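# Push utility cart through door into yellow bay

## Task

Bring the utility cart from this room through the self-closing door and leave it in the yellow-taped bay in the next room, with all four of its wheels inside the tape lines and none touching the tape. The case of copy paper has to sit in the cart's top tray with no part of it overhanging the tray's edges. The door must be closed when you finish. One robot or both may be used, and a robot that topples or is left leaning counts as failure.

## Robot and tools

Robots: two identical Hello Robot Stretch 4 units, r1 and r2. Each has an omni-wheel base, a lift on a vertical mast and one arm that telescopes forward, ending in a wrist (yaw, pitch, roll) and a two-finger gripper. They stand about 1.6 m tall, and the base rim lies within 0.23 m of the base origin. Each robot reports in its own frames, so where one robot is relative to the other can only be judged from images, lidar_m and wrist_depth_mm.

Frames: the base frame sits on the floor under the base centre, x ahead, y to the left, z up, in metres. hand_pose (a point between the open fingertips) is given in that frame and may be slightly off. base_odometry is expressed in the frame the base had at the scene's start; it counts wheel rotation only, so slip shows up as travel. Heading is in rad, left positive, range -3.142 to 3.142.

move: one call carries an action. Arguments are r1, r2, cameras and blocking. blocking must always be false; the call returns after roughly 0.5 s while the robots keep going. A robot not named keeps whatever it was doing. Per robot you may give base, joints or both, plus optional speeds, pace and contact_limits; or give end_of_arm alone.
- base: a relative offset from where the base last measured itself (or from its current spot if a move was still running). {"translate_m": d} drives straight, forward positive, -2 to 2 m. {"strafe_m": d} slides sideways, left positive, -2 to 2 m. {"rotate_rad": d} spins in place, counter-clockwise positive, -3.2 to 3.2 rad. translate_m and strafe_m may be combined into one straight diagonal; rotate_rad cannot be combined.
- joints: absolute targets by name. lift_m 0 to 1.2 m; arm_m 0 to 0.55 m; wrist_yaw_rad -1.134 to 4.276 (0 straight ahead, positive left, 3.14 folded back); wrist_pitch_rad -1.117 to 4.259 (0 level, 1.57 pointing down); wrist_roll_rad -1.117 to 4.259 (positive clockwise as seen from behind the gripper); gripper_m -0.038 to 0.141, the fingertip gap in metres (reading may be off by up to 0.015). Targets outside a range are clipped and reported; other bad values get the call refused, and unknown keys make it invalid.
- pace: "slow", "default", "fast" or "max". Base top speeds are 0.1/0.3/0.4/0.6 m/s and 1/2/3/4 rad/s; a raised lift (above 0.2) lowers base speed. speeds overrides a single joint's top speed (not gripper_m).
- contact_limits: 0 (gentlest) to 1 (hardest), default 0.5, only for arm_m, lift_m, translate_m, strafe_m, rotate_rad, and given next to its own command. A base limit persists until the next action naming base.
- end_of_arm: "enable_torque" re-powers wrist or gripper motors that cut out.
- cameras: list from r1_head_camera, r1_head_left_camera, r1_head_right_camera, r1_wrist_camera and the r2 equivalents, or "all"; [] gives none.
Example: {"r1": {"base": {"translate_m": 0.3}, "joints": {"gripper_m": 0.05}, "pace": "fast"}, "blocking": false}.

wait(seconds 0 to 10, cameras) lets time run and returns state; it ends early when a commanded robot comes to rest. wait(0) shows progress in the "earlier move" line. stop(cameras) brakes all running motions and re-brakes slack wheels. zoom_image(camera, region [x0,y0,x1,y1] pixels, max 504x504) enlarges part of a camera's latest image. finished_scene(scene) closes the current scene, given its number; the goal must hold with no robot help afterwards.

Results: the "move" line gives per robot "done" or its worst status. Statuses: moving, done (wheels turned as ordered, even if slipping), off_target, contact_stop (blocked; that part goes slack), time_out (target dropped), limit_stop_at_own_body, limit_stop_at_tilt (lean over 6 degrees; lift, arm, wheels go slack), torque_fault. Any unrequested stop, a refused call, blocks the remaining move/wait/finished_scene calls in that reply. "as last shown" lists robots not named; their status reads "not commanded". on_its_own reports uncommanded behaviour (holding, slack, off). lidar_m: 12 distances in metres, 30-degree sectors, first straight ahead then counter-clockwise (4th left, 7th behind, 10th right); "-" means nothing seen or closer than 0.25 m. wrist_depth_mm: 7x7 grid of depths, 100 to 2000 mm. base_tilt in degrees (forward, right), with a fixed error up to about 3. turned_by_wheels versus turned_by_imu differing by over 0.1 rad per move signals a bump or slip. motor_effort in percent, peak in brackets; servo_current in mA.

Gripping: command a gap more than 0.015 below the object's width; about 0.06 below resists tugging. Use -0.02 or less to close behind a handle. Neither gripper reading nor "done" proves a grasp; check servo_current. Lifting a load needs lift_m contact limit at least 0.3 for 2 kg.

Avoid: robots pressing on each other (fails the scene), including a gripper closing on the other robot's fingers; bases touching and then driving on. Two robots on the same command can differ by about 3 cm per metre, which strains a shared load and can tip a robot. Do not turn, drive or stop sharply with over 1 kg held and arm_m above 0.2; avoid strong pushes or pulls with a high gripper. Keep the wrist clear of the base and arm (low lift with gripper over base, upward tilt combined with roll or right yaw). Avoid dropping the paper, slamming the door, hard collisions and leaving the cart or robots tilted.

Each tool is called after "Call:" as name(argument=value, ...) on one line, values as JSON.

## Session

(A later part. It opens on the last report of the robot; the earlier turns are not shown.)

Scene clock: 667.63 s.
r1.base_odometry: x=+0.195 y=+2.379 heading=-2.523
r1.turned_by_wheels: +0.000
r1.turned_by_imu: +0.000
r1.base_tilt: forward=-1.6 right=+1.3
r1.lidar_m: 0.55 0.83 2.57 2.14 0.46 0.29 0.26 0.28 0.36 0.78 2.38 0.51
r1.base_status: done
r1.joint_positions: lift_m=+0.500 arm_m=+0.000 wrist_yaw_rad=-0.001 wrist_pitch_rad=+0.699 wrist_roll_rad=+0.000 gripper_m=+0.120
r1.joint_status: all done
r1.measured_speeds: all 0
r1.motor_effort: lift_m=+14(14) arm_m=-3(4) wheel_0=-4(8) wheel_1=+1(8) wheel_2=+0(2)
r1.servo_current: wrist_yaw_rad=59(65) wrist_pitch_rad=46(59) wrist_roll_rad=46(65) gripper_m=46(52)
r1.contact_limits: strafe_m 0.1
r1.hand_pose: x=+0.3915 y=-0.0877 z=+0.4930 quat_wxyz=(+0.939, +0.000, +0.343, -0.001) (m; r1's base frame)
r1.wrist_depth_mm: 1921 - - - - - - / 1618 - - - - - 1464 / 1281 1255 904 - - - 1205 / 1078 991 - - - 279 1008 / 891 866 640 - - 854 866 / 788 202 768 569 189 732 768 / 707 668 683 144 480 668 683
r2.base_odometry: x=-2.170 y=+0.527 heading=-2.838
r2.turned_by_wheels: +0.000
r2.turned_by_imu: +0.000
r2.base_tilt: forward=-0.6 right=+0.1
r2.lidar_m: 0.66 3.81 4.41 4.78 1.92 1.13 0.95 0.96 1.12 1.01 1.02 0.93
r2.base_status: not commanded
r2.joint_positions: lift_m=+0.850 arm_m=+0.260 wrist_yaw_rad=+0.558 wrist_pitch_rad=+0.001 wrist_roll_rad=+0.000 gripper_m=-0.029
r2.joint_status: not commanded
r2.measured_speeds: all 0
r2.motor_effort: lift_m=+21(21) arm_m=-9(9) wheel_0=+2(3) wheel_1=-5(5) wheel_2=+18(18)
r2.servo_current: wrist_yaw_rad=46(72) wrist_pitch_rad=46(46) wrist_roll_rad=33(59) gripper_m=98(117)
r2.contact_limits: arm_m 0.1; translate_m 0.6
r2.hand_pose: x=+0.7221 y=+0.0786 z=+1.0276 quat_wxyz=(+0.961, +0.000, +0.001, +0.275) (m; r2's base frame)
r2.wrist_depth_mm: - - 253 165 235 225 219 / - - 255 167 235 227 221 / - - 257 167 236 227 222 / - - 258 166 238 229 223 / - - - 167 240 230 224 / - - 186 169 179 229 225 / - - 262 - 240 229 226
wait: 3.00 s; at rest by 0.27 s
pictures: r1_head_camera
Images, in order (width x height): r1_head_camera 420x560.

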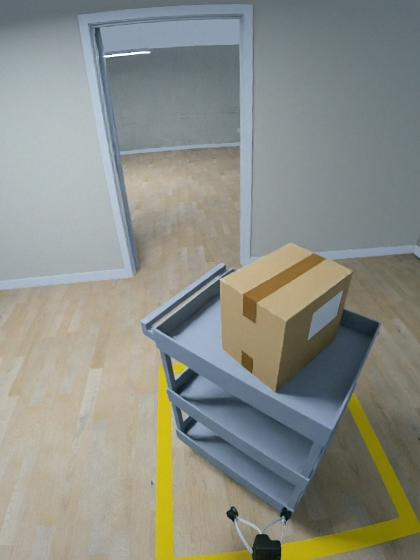

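Call:
move(blocking=false, cameras=[], r1={"base":{"strafe_m":0.75}})

Call:
wait(seconds=6, cameras=["r2_head_camera","r2_wrist_camera","r2_head_left_camera"])

Call:
move(blocking=false, cameras=[], r1={"base":{"rotate_rad":-0.9}})

Call:
wait(seconds=4, cameras=["r1_head_camera"])

Scene clock: 680.87 s.
move: r1 moving
r1.base_odometry: x=+0.216 y=+2.349 heading=-2.523
r1.turned_by_wheels: +0.000
r1.turned_by_imu: +0.000
r1.base_tilt: forward=-1.6 right=+1.3
r1.lidar_m: 0.56 0.86 2.54 2.19 0.46 0.31 0.25 0.27 0.39 0.80 2.42 0.52
r1.base_status: strafe_m moving
r1.joint_positions: lift_m=+0.500 arm_m=+0.000 wrist_yaw_rad=-0.001 wrist_pitch_rad=+0.699 wrist_roll_rad=+0.000 gripper_m=+0.120
r1.joint_status: not commanded
r1.measured_speeds: translate_m=+0.001 strafe_m=+0.143 rotate_rad=-0.004 lift_m=+0.000 arm_m=+0.000 wrist_yaw_rad=+0.000 wrist_pitch_rad=+0.000 wrist_roll_rad=+0.000
r1.motor_effort: lift_m=+13(14) arm_m=-4(4) wheel_0=-11(11) wheel_1=+9(10) wheel_2=-1(1)
r1.servo_current: wrist_yaw_rad=65(65) wrist_pitch_rad=46(46) wrist_roll_rad=59(65) gripper_m=39(46)
r1.hand_pose: x=+0.3915 y=-0.0877 z=+0.4930 quat_wxyz=(+0.939, +0.000, +0.343, -0.001) (m; r1's base frame)
r1.wrist_depth_mm: 1983 - - - - - - / 1618 1397 - - - - - / 1281 1255 917 - - - 262 / 1060 1042 - - - - 991 / 904 878 654 - - - 866 / 778 202 778 591 189 723 750 / 715 683 691 144 500 654 699
r2: as last shown
r2.base_tilt: forward=-0.5 right=+0.1
r2.lidar_m: 0.70 3.78 4.41 4.80 1.93 1.13 0.95 0.95 1.12 1.01 1.02 0.92
r2.motor_effort: lift_m=+21(21) arm_m=-8(9) wheel_0=+2(3) wheel_1=-5(5) wheel_2=+18(18)
r2.servo_current: wrist_yaw_rad=52(52) wrist_pitch_rad=46(46) wrist_roll_rad=39(52) gripper_m=104(111)
r2.contact_limits: arm_m 0.1; translate_m 0.6
r2.wrist_depth_mm: - - 254 166 234 225 218 / - - 256 167 234 227 220 / - - 255 167 236 228 221 / - - 259 167 238 229 223 / - - - 167 240 230 224 / - - 185 168 178 229 224 / - - 260 - 240 229 227
pictures: none
No camera images: "cameras" was empty.

Scene clock: 684.20 s.
earlier move: r1 done
r1.base_odometry: x=+0.630 y=+1.768 heading=-2.523
r1.turned_by_wheels: +0.000
r1.turned_by_imu: +0.004
r1.base_tilt: forward=-1.6 right=+1.3
r1.lidar_m: 2.41 2.44 1.75 1.64 0.59 0.40 0.35 0.35 0.48 1.02 0.95 0.94
r1.base_status: done
r1.joint_positions: lift_m=+0.500 arm_m=+0.000 wrist_yaw_rad=-0.001 wrist_pitch_rad=+0.699 wrist_roll_rad=+0.000 gripper_m=+0.120
r1.joint_status: not commanded
r1.measured_speeds: all 0
r1.motor_effort: lift_m=+14(14) arm_m=-3(4) wheel_0=-1(12) wheel_1=+0(11) wheel_2=+0(2)
r1.servo_current: wrist_yaw_rad=39(72) wrist_pitch_rad=39(52) wrist_roll_rad=46(72) gripper_m=39(52)
r1.hand_pose: x=+0.3915 y=-0.0877 z=+0.4929 quat_wxyz=(+0.939, +0.000, +0.343, -0.001) (m; r1's base frame)
r1.wrist_depth_mm: - 1921 - - - - - / 1576 1618 1537 1499 1499 1499 1537 / 1281 1281 1255 1229 1229 1138 - / 1042 1025 1042 1025 1025 1008 - / 904 891 904 891 878 878 878 / 778 732 788 778 212 732 750 / 699 668 691 144 691 661 691
r2.base_odometry: x=-2.170 y=+0.527 heading=-2.838
r2.turned_by_wheels: +0.000
r2.turned_by_imu: +0.000
r2.base_tilt: forward=-0.5 right=+0.1
r2.lidar_m: 0.66 3.79 4.42 4.77 1.95 1.11 0.95 0.94 1.11 1.03 1.01 0.93
r2.base_status: not commanded
r2.joint_positions: lift_m=+0.850 arm_m=+0.260 wrist_yaw_rad=+0.558 wrist_pitch_rad=+0.001 wrist_roll_rad=+0.000 gripper_m=-0.029
r2.joint_status: not commanded
r2.measured_speeds: all 0
r2.motor_effort: lift_m=+21(21) arm_m=-8(9) wheel_0=+3(3) wheel_1=-5(5) wheel_2=+18(19)
r2.servo_current: wrist_yaw_rad=52(72) wrist_pitch_rad=39(46) wrist_roll_rad=46(59) gripper_m=111(117)
r2.contact_limits: arm_m 0.1; translate_m 0.6
r2.hand_pose: x=+0.7221 y=+0.0786 z=+1.0276 quat_wxyz=(+0.961, +0.000, +0.001, +0.275) (m; r2's base frame)
r2.wrist_depth_mm: - - 253 166 235 225 218 / - - 254 167 235 226 220 / - - 256 167 237 229 223 / - - 258 166 238 229 222 / - - - 168 239 230 224 / - - 185 169 179 229 226 / - - 262 - 240 229 226
wait: 3.33 of 6 s (r1 has come to rest)
pictures: r2_head_camera, r2_head_left_camera, r2_wrist_camera
Images, in order (width x height): r2_head_camera 420x560, r2_head_left_camera 420x672, r2_wrist_camera 616x392.

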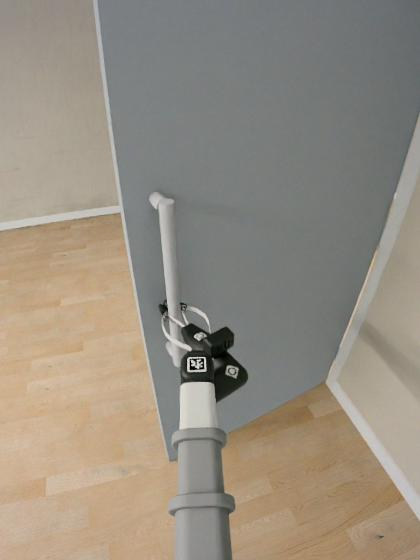

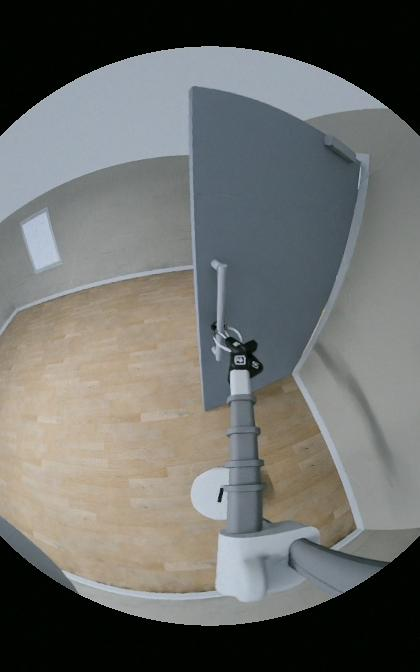

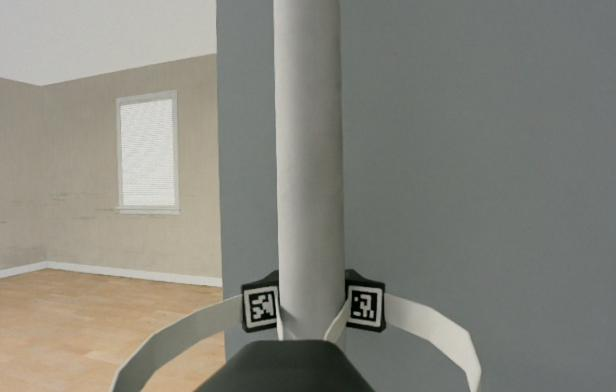

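Scene clock: 684.70 s.
move: r1 moving
r1.base_odometry: x=+0.630 y=+1.768 heading=-2.775
r1.turned_by_wheels: -0.252
r1.turned_by_imu: -0.253
r1.base_tilt: forward=-1.6 right=+1.3
r1.lidar_m: 0.98 2.40 2.08 1.66 0.92 0.47 0.35 0.32 0.42 0.63 1.04 0.92
r1.base_status: rotate_rad moving
r1.joint_positions: lift_m=+0.500 arm_m=+0.000 wrist_yaw_rad=-0.001 wrist_pitch_rad=+0.699 wrist_roll_rad=+0.000 gripper_m=+0.120
r1.joint_status: not commanded
r1.measured_speeds: translate_m=+0.001 strafe_m=+0.000 rotate_rad=-0.976 lift_m=+0.000 arm_m=+0.000 wrist_yaw_rad=+0.000 wrist_pitch_rad=+0.000 wrist_roll_rad=+0.000
r1.motor_effort: lift_m=+14(14) arm_m=-3(4) wheel_0=+8(9) wheel_1=+8(8) wheel_2=+7(8)
r1.servo_current: wrist_yaw_rad=46(59) wrist_pitch_rad=46(46) wrist_roll_rad=33(59) gripper_m=39(46)
r1.hand_pose: x=+0.3915 y=-0.0877 z=+0.4929 quat_wxyz=(+0.939, +0.000, +0.343, -0.001) (m; r1's base frame)
r1.wrist_depth_mm: - 1863 - - - - - / 1576 1537 1537 1537 1537 1618 1576 / 1255 1255 1255 1229 1205 - - / 1060 1042 1025 1025 1008 976 - / 891 891 891 891 878 878 854 / 788 750 788 768 193 759 768 / 707 676 691 144 691 668 683
r2: as last shown
r2.lidar_m: 0.69 3.80 4.40 4.80 1.92 1.12 0.95 0.95 1.11 1.02 1.02 0.95
r2.motor_effort: lift_m=+21(21) arm_m=-8(9) wheel_0=+2(3) wheel_1=-5(6) wheel_2=+18(18)
r2.servo_current: wrist_yaw_rad=59(59) wrist_pitch_rad=46(46) wrist_roll_rad=46(52) gripper_m=104(111)
r2.contact_limits: arm_m 0.1; translate_m 0.6
r2.wrist_depth_mm: - - 253 165 235 226 219 / - - 254 167 235 227 220 / - - 255 167 236 229 221 / - - 257 167 237 229 223 / - - - 168 240 231 224 / - - 186 169 179 229 225 / - - 260 - 239 229 226
pictures: none
No camera images: "cameras" was empty.

Scene clock: 685.83 s.
earlier move: r1 done
r1.base_odometry: x=+0.630 y=+1.768 heading=+2.861
r1.turned_by_wheels: -0.647
r1.turned_by_imu: -0.651
r1.base_tilt: forward=-1.6 right=+1.3
r1.lidar_m: 0.93 0.94 2.39 2.30 1.70 1.31 0.51 0.39 0.36 0.38 0.57 1.70
r1.base_status: done
r1.joint_positions: lift_m=+0.500 arm_m=+0.000 wrist_yaw_rad=-0.001 wrist_pitch_rad=+0.699 wrist_roll_rad=+0.000 gripper_m=+0.120
r1.joint_status: not commanded
r1.measured_speeds: all 0
r1.motor_effort: lift_m=+14(14) arm_m=-4(4) wheel_0=+3(9) wheel_1=+2(9) wheel_2=+0(8)
r1.servo_current: wrist_yaw_rad=46(65) wrist_pitch_rad=39(52) wrist_roll_rad=39(65) gripper_m=46(52)
r1.hand_pose: x=+0.3915 y=-0.0877 z=+0.4929 quat_wxyz=(+0.939, +0.000, +0.343, -0.001) (m; r1's base frame)
r1.wrist_depth_mm: 1983 - 1983 1983 1983 - - / 1576 1661 - 1229 1576 1537 1499 / 1281 - - - 1229 1205 1229 / 1042 976 1042 1008 1025 1025 1025 / 866 917 891 891 866 878 854 / 778 216 778 798 211 741 759 / 707 676 683 144 683 661 676
r2.base_odometry: x=-2.170 y=+0.527 heading=-2.838
r2.turned_by_wheels: +0.000
r2.turned_by_imu: +0.000
r2.base_tilt: forward=-0.5 right=+0.1
r2.lidar_m: 0.68 3.81 4.41 4.78 1.94 1.10 0.96 0.95 1.12 1.03 1.02 0.93
r2.base_status: not commanded
r2.joint_positions: lift_m=+0.850 arm_m=+0.260 wrist_yaw_rad=+0.558 wrist_pitch_rad=+0.001 wrist_roll_rad=+0.000 gripper_m=-0.029
r2.joint_status: not commanded
r2.measured_speeds: all 0
r2.motor_effort: lift_m=+21(21) arm_m=-8(9) wheel_0=+3(3) wheel_1=-5(6) wheel_2=+18(18)
r2.servo_current: wrist_yaw_rad=39(72) wrist_pitch_rad=39(46) wrist_roll_rad=46(65) gripper_m=104(111)
r2.contact_limits: arm_m 0.1; translate_m 0.6
r2.hand_pose: x=+0.7221 y=+0.0786 z=+1.0276 quat_wxyz=(+0.961, +0.000, +0.001, +0.275) (m; r2's base frame)
r2.wrist_depth_mm: - - 253 166 235 226 219 / - - 254 167 236 227 220 / - - 256 168 236 228 222 / - - 257 166 239 229 223 / - - - 167 239 230 224 / - - 186 169 179 230 225 / - - 260 - 241 229 226
wait: 1.13 of 4 s (r1 has come to rest)
pictures: r1_head_camera
Images, in order (width x height): r1_head_camera 420x560.

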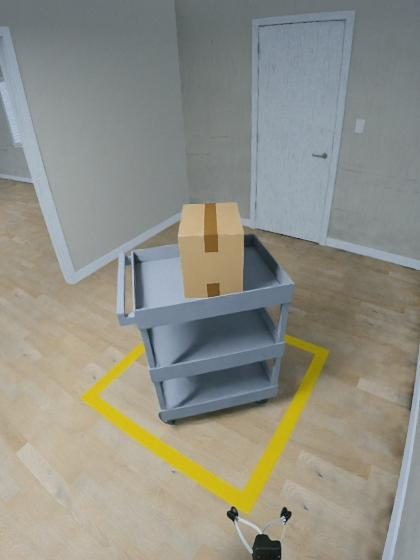

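Call:
zoom_image(camera="r1_head_camera", region=[80, 320, 340, 520])

Call:
move(blocking=false, cameras=[], r2={"joints":{"gripper_m":0.13}})

Call:
wait(seconds=3, cameras=["r2_head_camera","r2_wrist_camera"])

Scaled by 1.938 from the camera's 420x560 image, which has a finer 600x800 frame.

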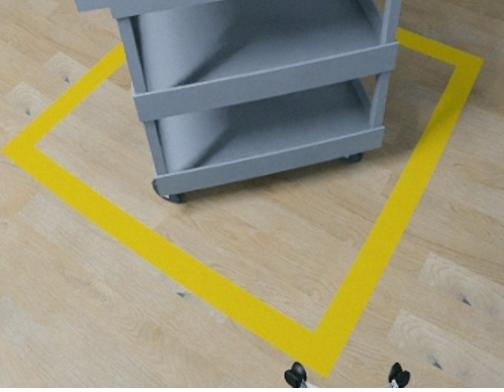

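Scene clock: 691.00 s.
move: r2 moving
r1: as last shown
r1.turned_by_wheels: +0.000
r1.turned_by_imu: +0.000
r1.lidar_m: 0.92 0.91 2.41 2.24 1.69 1.35 0.50 0.35 0.35 0.36 0.55 1.69
r1.motor_effort: lift_m=+14(14) arm_m=-3(4) wheel_0=+3(4) wheel_1=+2(2) wheel_2=+0(0)
r1.servo_current: wrist_yaw_rad=39(65) wrist_pitch_rad=46(46) wrist_roll_rad=39(65) gripper_m=46(46)
r1.wrist_depth_mm: 1921 - 1983 1921 1921 - - / 1618 1708 - 1255 1499 1499 1537 / 1229 - - - 1205 1205 1229 / 1060 976 1042 1025 1042 1042 1008 / 866 904 878 891 878 878 866 / 768 216 768 798 211 741 750 / 707 676 683 144 683 661 691
r2.base_odometry: x=-2.170 y=+0.527 heading=-2.838
r2.turned_by_wheels: -0.001
r2.turned_by_imu: +0.000
r2.base_tilt: forward=-0.6 right=+0.1
r2.lidar_m: 0.66 3.78 4.42 4.79 1.93 1.12 0.95 0.96 1.14 1.01 1.04 0.92
r2.base_status: not commanded
r2.joint_positions: lift_m=+0.850 arm_m=+0.260 wrist_yaw_rad=+0.554 wrist_pitch_rad=+0.001 wrist_roll_rad=+0.000 gripper_m=-0.003
r2.joint_status: gripper_m moving
r2.measured_speeds: translate_m=-0.001 strafe_m=+0.000 rotate_rad=-0.004 lift_m=+0.000 arm_m=+0.000 wrist_yaw_rad=-0.024 wrist_pitch_rad=+0.000 wrist_roll_rad=+0.000
r2.motor_effort: lift_m=+21(21) arm_m=-8(8) wheel_0=+2(3) wheel_1=-5(5) wheel_2=+13(18)
r2.servo_current: wrist_yaw_rad=46(65) wrist_pitch_rad=46(46) wrist_roll_rad=39(52) gripper_m=85(104)
r2.contact_limits: arm_m 0.1; translate_m 0.6
r2.hand_pose: x=+0.7225 y=+0.0773 z=+1.0276 quat_wxyz=(+0.962, +0.000, +0.001, +0.273) (m; r2's base frame)
r2.wrist_depth_mm: - - 256 167 238 229 222 / - - 257 169 238 230 224 / - - 258 169 240 230 224 / - - 260 170 241 233 226 / - - 262 172 243 234 227 / - - 187 174 183 234 229 / - - 1863 - 244 233 230
pictures: none
No camera images: "cameras" was empty.

Scene clock: 692.87 s.
earlier move: r2 done
r1.base_odometry: x=+0.630 y=+1.768 heading=+2.861
r1.turned_by_wheels: +0.000
r1.turned_by_imu: +0.000
r1.base_tilt: forward=-1.6 right=+1.2
r1.lidar_m: 0.94 0.93 2.39 2.26 1.70 1.30 0.51 0.36 0.36 0.37 0.54 1.71
r1.base_status: not commanded
r1.joint_positions: lift_m=+0.500 arm_m=+0.000 wrist_yaw_rad=-0.001 wrist_pitch_rad=+0.699 wrist_roll_rad=+0.000 gripper_m=+0.120
r1.joint_status: not commanded
r1.measured_speeds: all 0
r1.motor_effort: lift_m=+14(14) arm_m=-4(4) wheel_0=+4(4) wheel_1=+2(3) wheel_2=+0(0)
r1.servo_current: wrist_yaw_rad=33(72) wrist_pitch_rad=39(52) wrist_roll_rad=52(72) gripper_m=46(46)
r1.hand_pose: x=+0.3915 y=-0.0877 z=+0.4929 quat_wxyz=(+0.939, +0.000, +0.343, -0.001) (m; r1's base frame)
r1.wrist_depth_mm: 1921 - 1983 1863 1921 - - / 1618 1708 - 1229 1537 1499 1537 / 1281 - - - 1229 1229 1205 / 1042 991 1025 1042 1042 1025 1008 / 866 931 891 904 866 878 866 / 778 216 778 798 211 741 759 / 707 668 699 144 691 668 683
r2.base_odometry: x=-2.170 y=+0.527 heading=-2.839
r2.turned_by_wheels: +0.000
r2.turned_by_imu: +0.000
r2.base_tilt: forward=-0.7 right=+0.0
r2.lidar_m: 1.08 3.80 4.41 4.80 1.94 1.11 0.94 0.95 1.11 1.03 1.03 1.19
r2.base_status: not commanded
r2.joint_positions: lift_m=+0.850 arm_m=+0.260 wrist_yaw_rad=+0.552 wrist_pitch_rad=+0.001 wrist_roll_rad=+0.000 gripper_m=+0.130
r2.joint_status: all done
r2.measured_speeds: all 0
r2.motor_effort: lift_m=+21(21) arm_m=-7(9) wheel_0=+2(3) wheel_1=-2(5) wheel_2=+3(18)
r2.servo_current: wrist_yaw_rad=46(65) wrist_pitch_rad=39(46) wrist_roll_rad=52(59) gripper_m=52(130)
r2.contact_limits: arm_m 0.1; translate_m 0.6
r2.hand_pose: x=+0.7225 y=+0.0769 z=+1.0276 quat_wxyz=(+0.962, +0.000, +0.001, +0.273) (m; r2's base frame)
r2.wrist_depth_mm: - - - - 591 - - / - - - - 554 - - / - - - - 564 - - / - - - - 654 - - / - - - - 554 - - / - - 219 - 194 - - / - - - - - - -
wait: 1.87 of 3 s (r2 has come to rest)
pictures: r2_head_camera, r2_wrist_camera
Images, in order (width x height): r2_head_camera 420x560, r2_wrist_camera 616x392.

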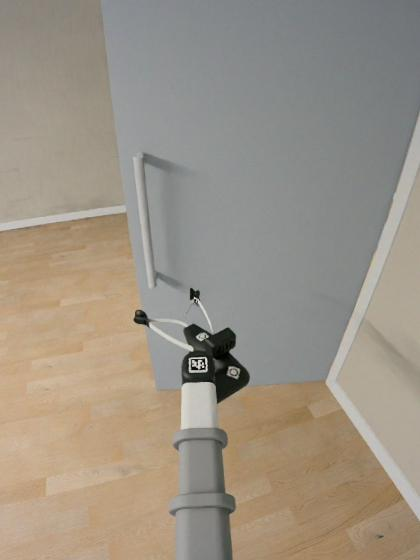

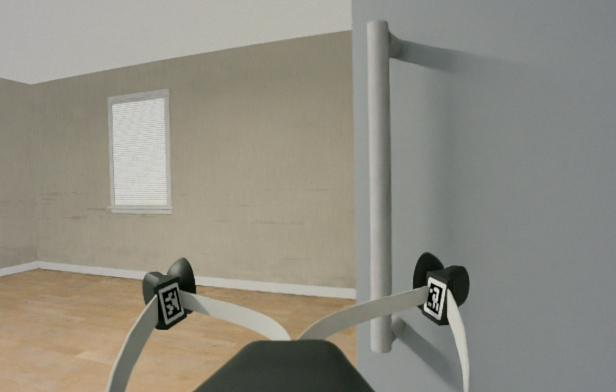

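Call:
wait(seconds=4, cameras=["r2_head_camera","r2_head_left_camera","r1_head_left_camera"])

Call:
zoom_image(camera="r2_head_left_camera", region=[150, 100, 390, 500])

Scene clock: 712.63 s.
r1.base_odometry: x=+0.630 y=+1.768 heading=+2.861
r1.turned_by_wheels: +0.000
r1.turned_by_imu: -0.001
r1.base_tilt: forward=-1.6 right=+1.3
r1.lidar_m: 0.94 0.95 2.41 2.29 1.70 1.28 0.51 0.36 0.36 0.39 0.54 1.69
r1.base_status: not commanded
r1.joint_positions: lift_m=+0.500 arm_m=+0.000 wrist_yaw_rad=-0.001 wrist_pitch_rad=+0.699 wrist_roll_rad=+0.000 gripper_m=+0.120
r1.joint_status: not commanded
r1.measured_speeds: all 0
r1.motor_effort: lift_m=+14(14) arm_m=-4(4) wheel_0=+4(4) wheel_1=+2(3) wheel_2=+0(0)
r1.servo_current: wrist_yaw_rad=46(72) wrist_pitch_rad=46(52) wrist_roll_rad=52(72) gripper_m=52(46)
r1.hand_pose: x=+0.3915 y=-0.0877 z=+0.4929 quat_wxyz=(+0.939, +0.000, +0.343, -0.001) (m; r1's base frame)
r1.wrist_depth_mm: 1921 - 1921 1863 1983 - - / 1618 1661 - 1255 1537 1537 1499 / 1255 - - - 1205 1229 1229 / 1060 991 1042 1042 1025 1008 1008 / 878 917 878 878 891 878 866 / 788 216 778 798 211 741 759 / 699 676 699 144 676 654 691
r2.base_odometry: x=-2.170 y=+0.527 heading=-2.839
r2.turned_by_wheels: +0.000
r2.turned_by_imu: +0.002
r2.base_tilt: forward=-0.7 right=+0.1
r2.lidar_m: 2.09 3.81 4.39 4.79 1.94 1.11 0.93 0.96 1.11 1.02 1.03 1.21
r2.base_status: not commanded
r2.joint_positions: lift_m=+0.850 arm_m=+0.260 wrist_yaw_rad=+0.552 wrist_pitch_rad=+0.001 wrist_roll_rad=+0.000 gripper_m=+0.130
r2.joint_status: all done
r2.measured_speeds: all 0
r2.motor_effort: lift_m=+21(21) arm_m=-7(9) wheel_0=+1(3) wheel_1=-2(5) wheel_2=+3(18)
r2.servo_current: wrist_yaw_rad=59(65) wrist_pitch_rad=33(46) wrist_roll_rad=39(59) gripper_m=52(130)
r2.contact_limits: arm_m 0.1; translate_m 0.6
r2.hand_pose: x=+0.7225 y=+0.0769 z=+1.0276 quat_wxyz=(+0.962, +0.000, +0.001, +0.273) (m; r2's base frame)
r2.wrist_depth_mm: - - - - - - - / - - - - - - - / - - - - - - - / - - - - - - - / - - - - - - - / - - 217 - 219 - - / - - - - - - -
wait: 4.00 s; at rest from the start
pictures: r1_head_left_camera, r2_head_camera, r2_head_left_camera
Images, in order (width x height): r1_head_left_camera 420x672, r2_head_camera 420x560, r2_head_left_camera 420x672.

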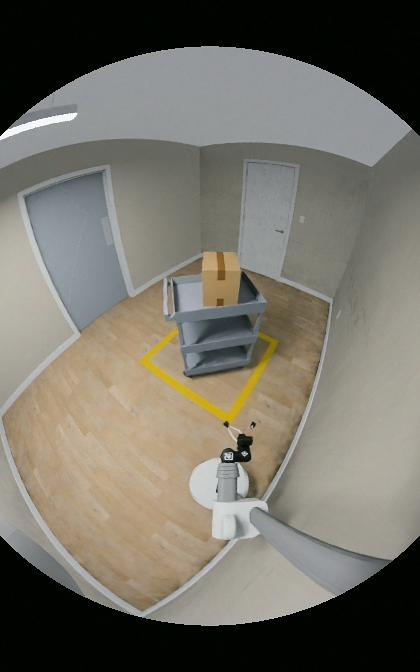

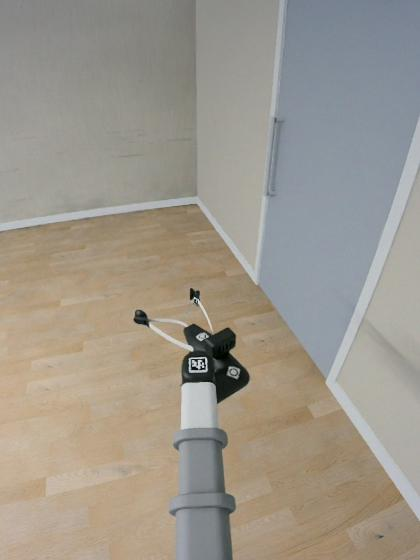

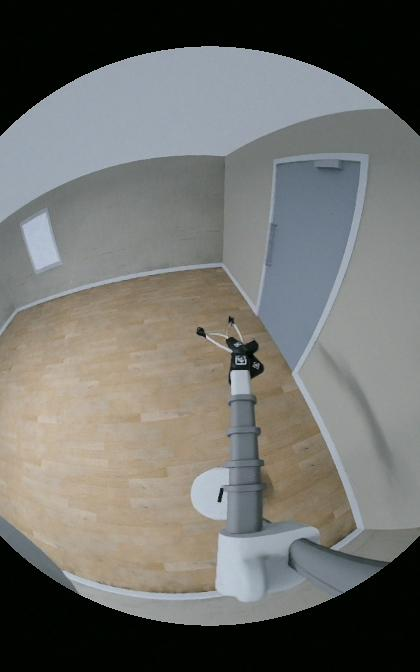

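Scaled by 1.260 from the camera's 420x672 image, which has a finer 600x960 frame.

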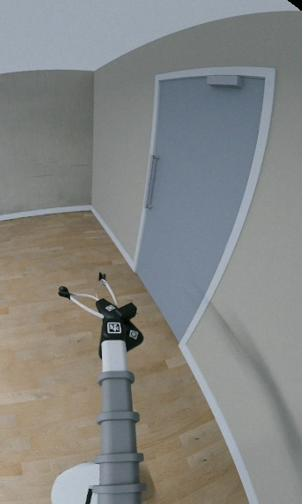

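Call:
zoom_image(camera="r1_head_left_camera", region=[10, 150, 290, 430])

Call:
zoom_image(camera="r2_head_camera", region=[200, 80, 420, 400])

Scaled by 1.800 from the camera's 420x672 image, which has a finer 600x960 frame.

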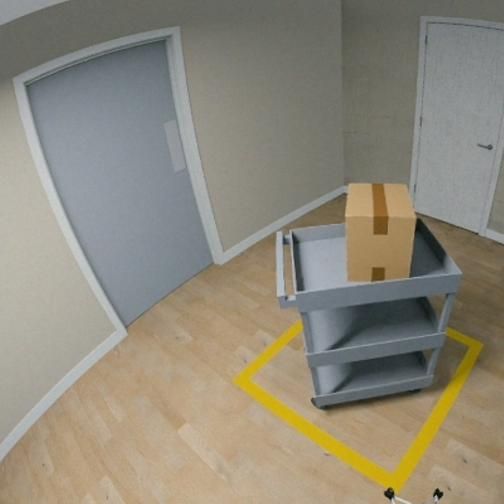

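Scaled by 1.575 from the camera's 420x560 image, which has a finer 1200x1600 frame.

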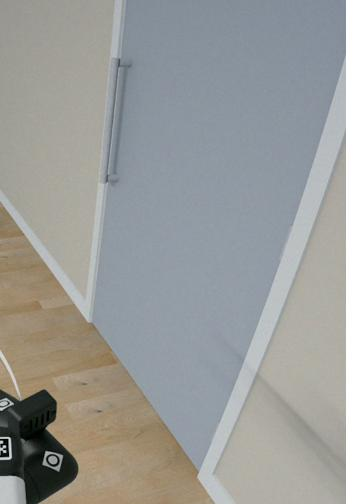

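Call:
finished_scene(scene=2)

The scene is finished: the task was done.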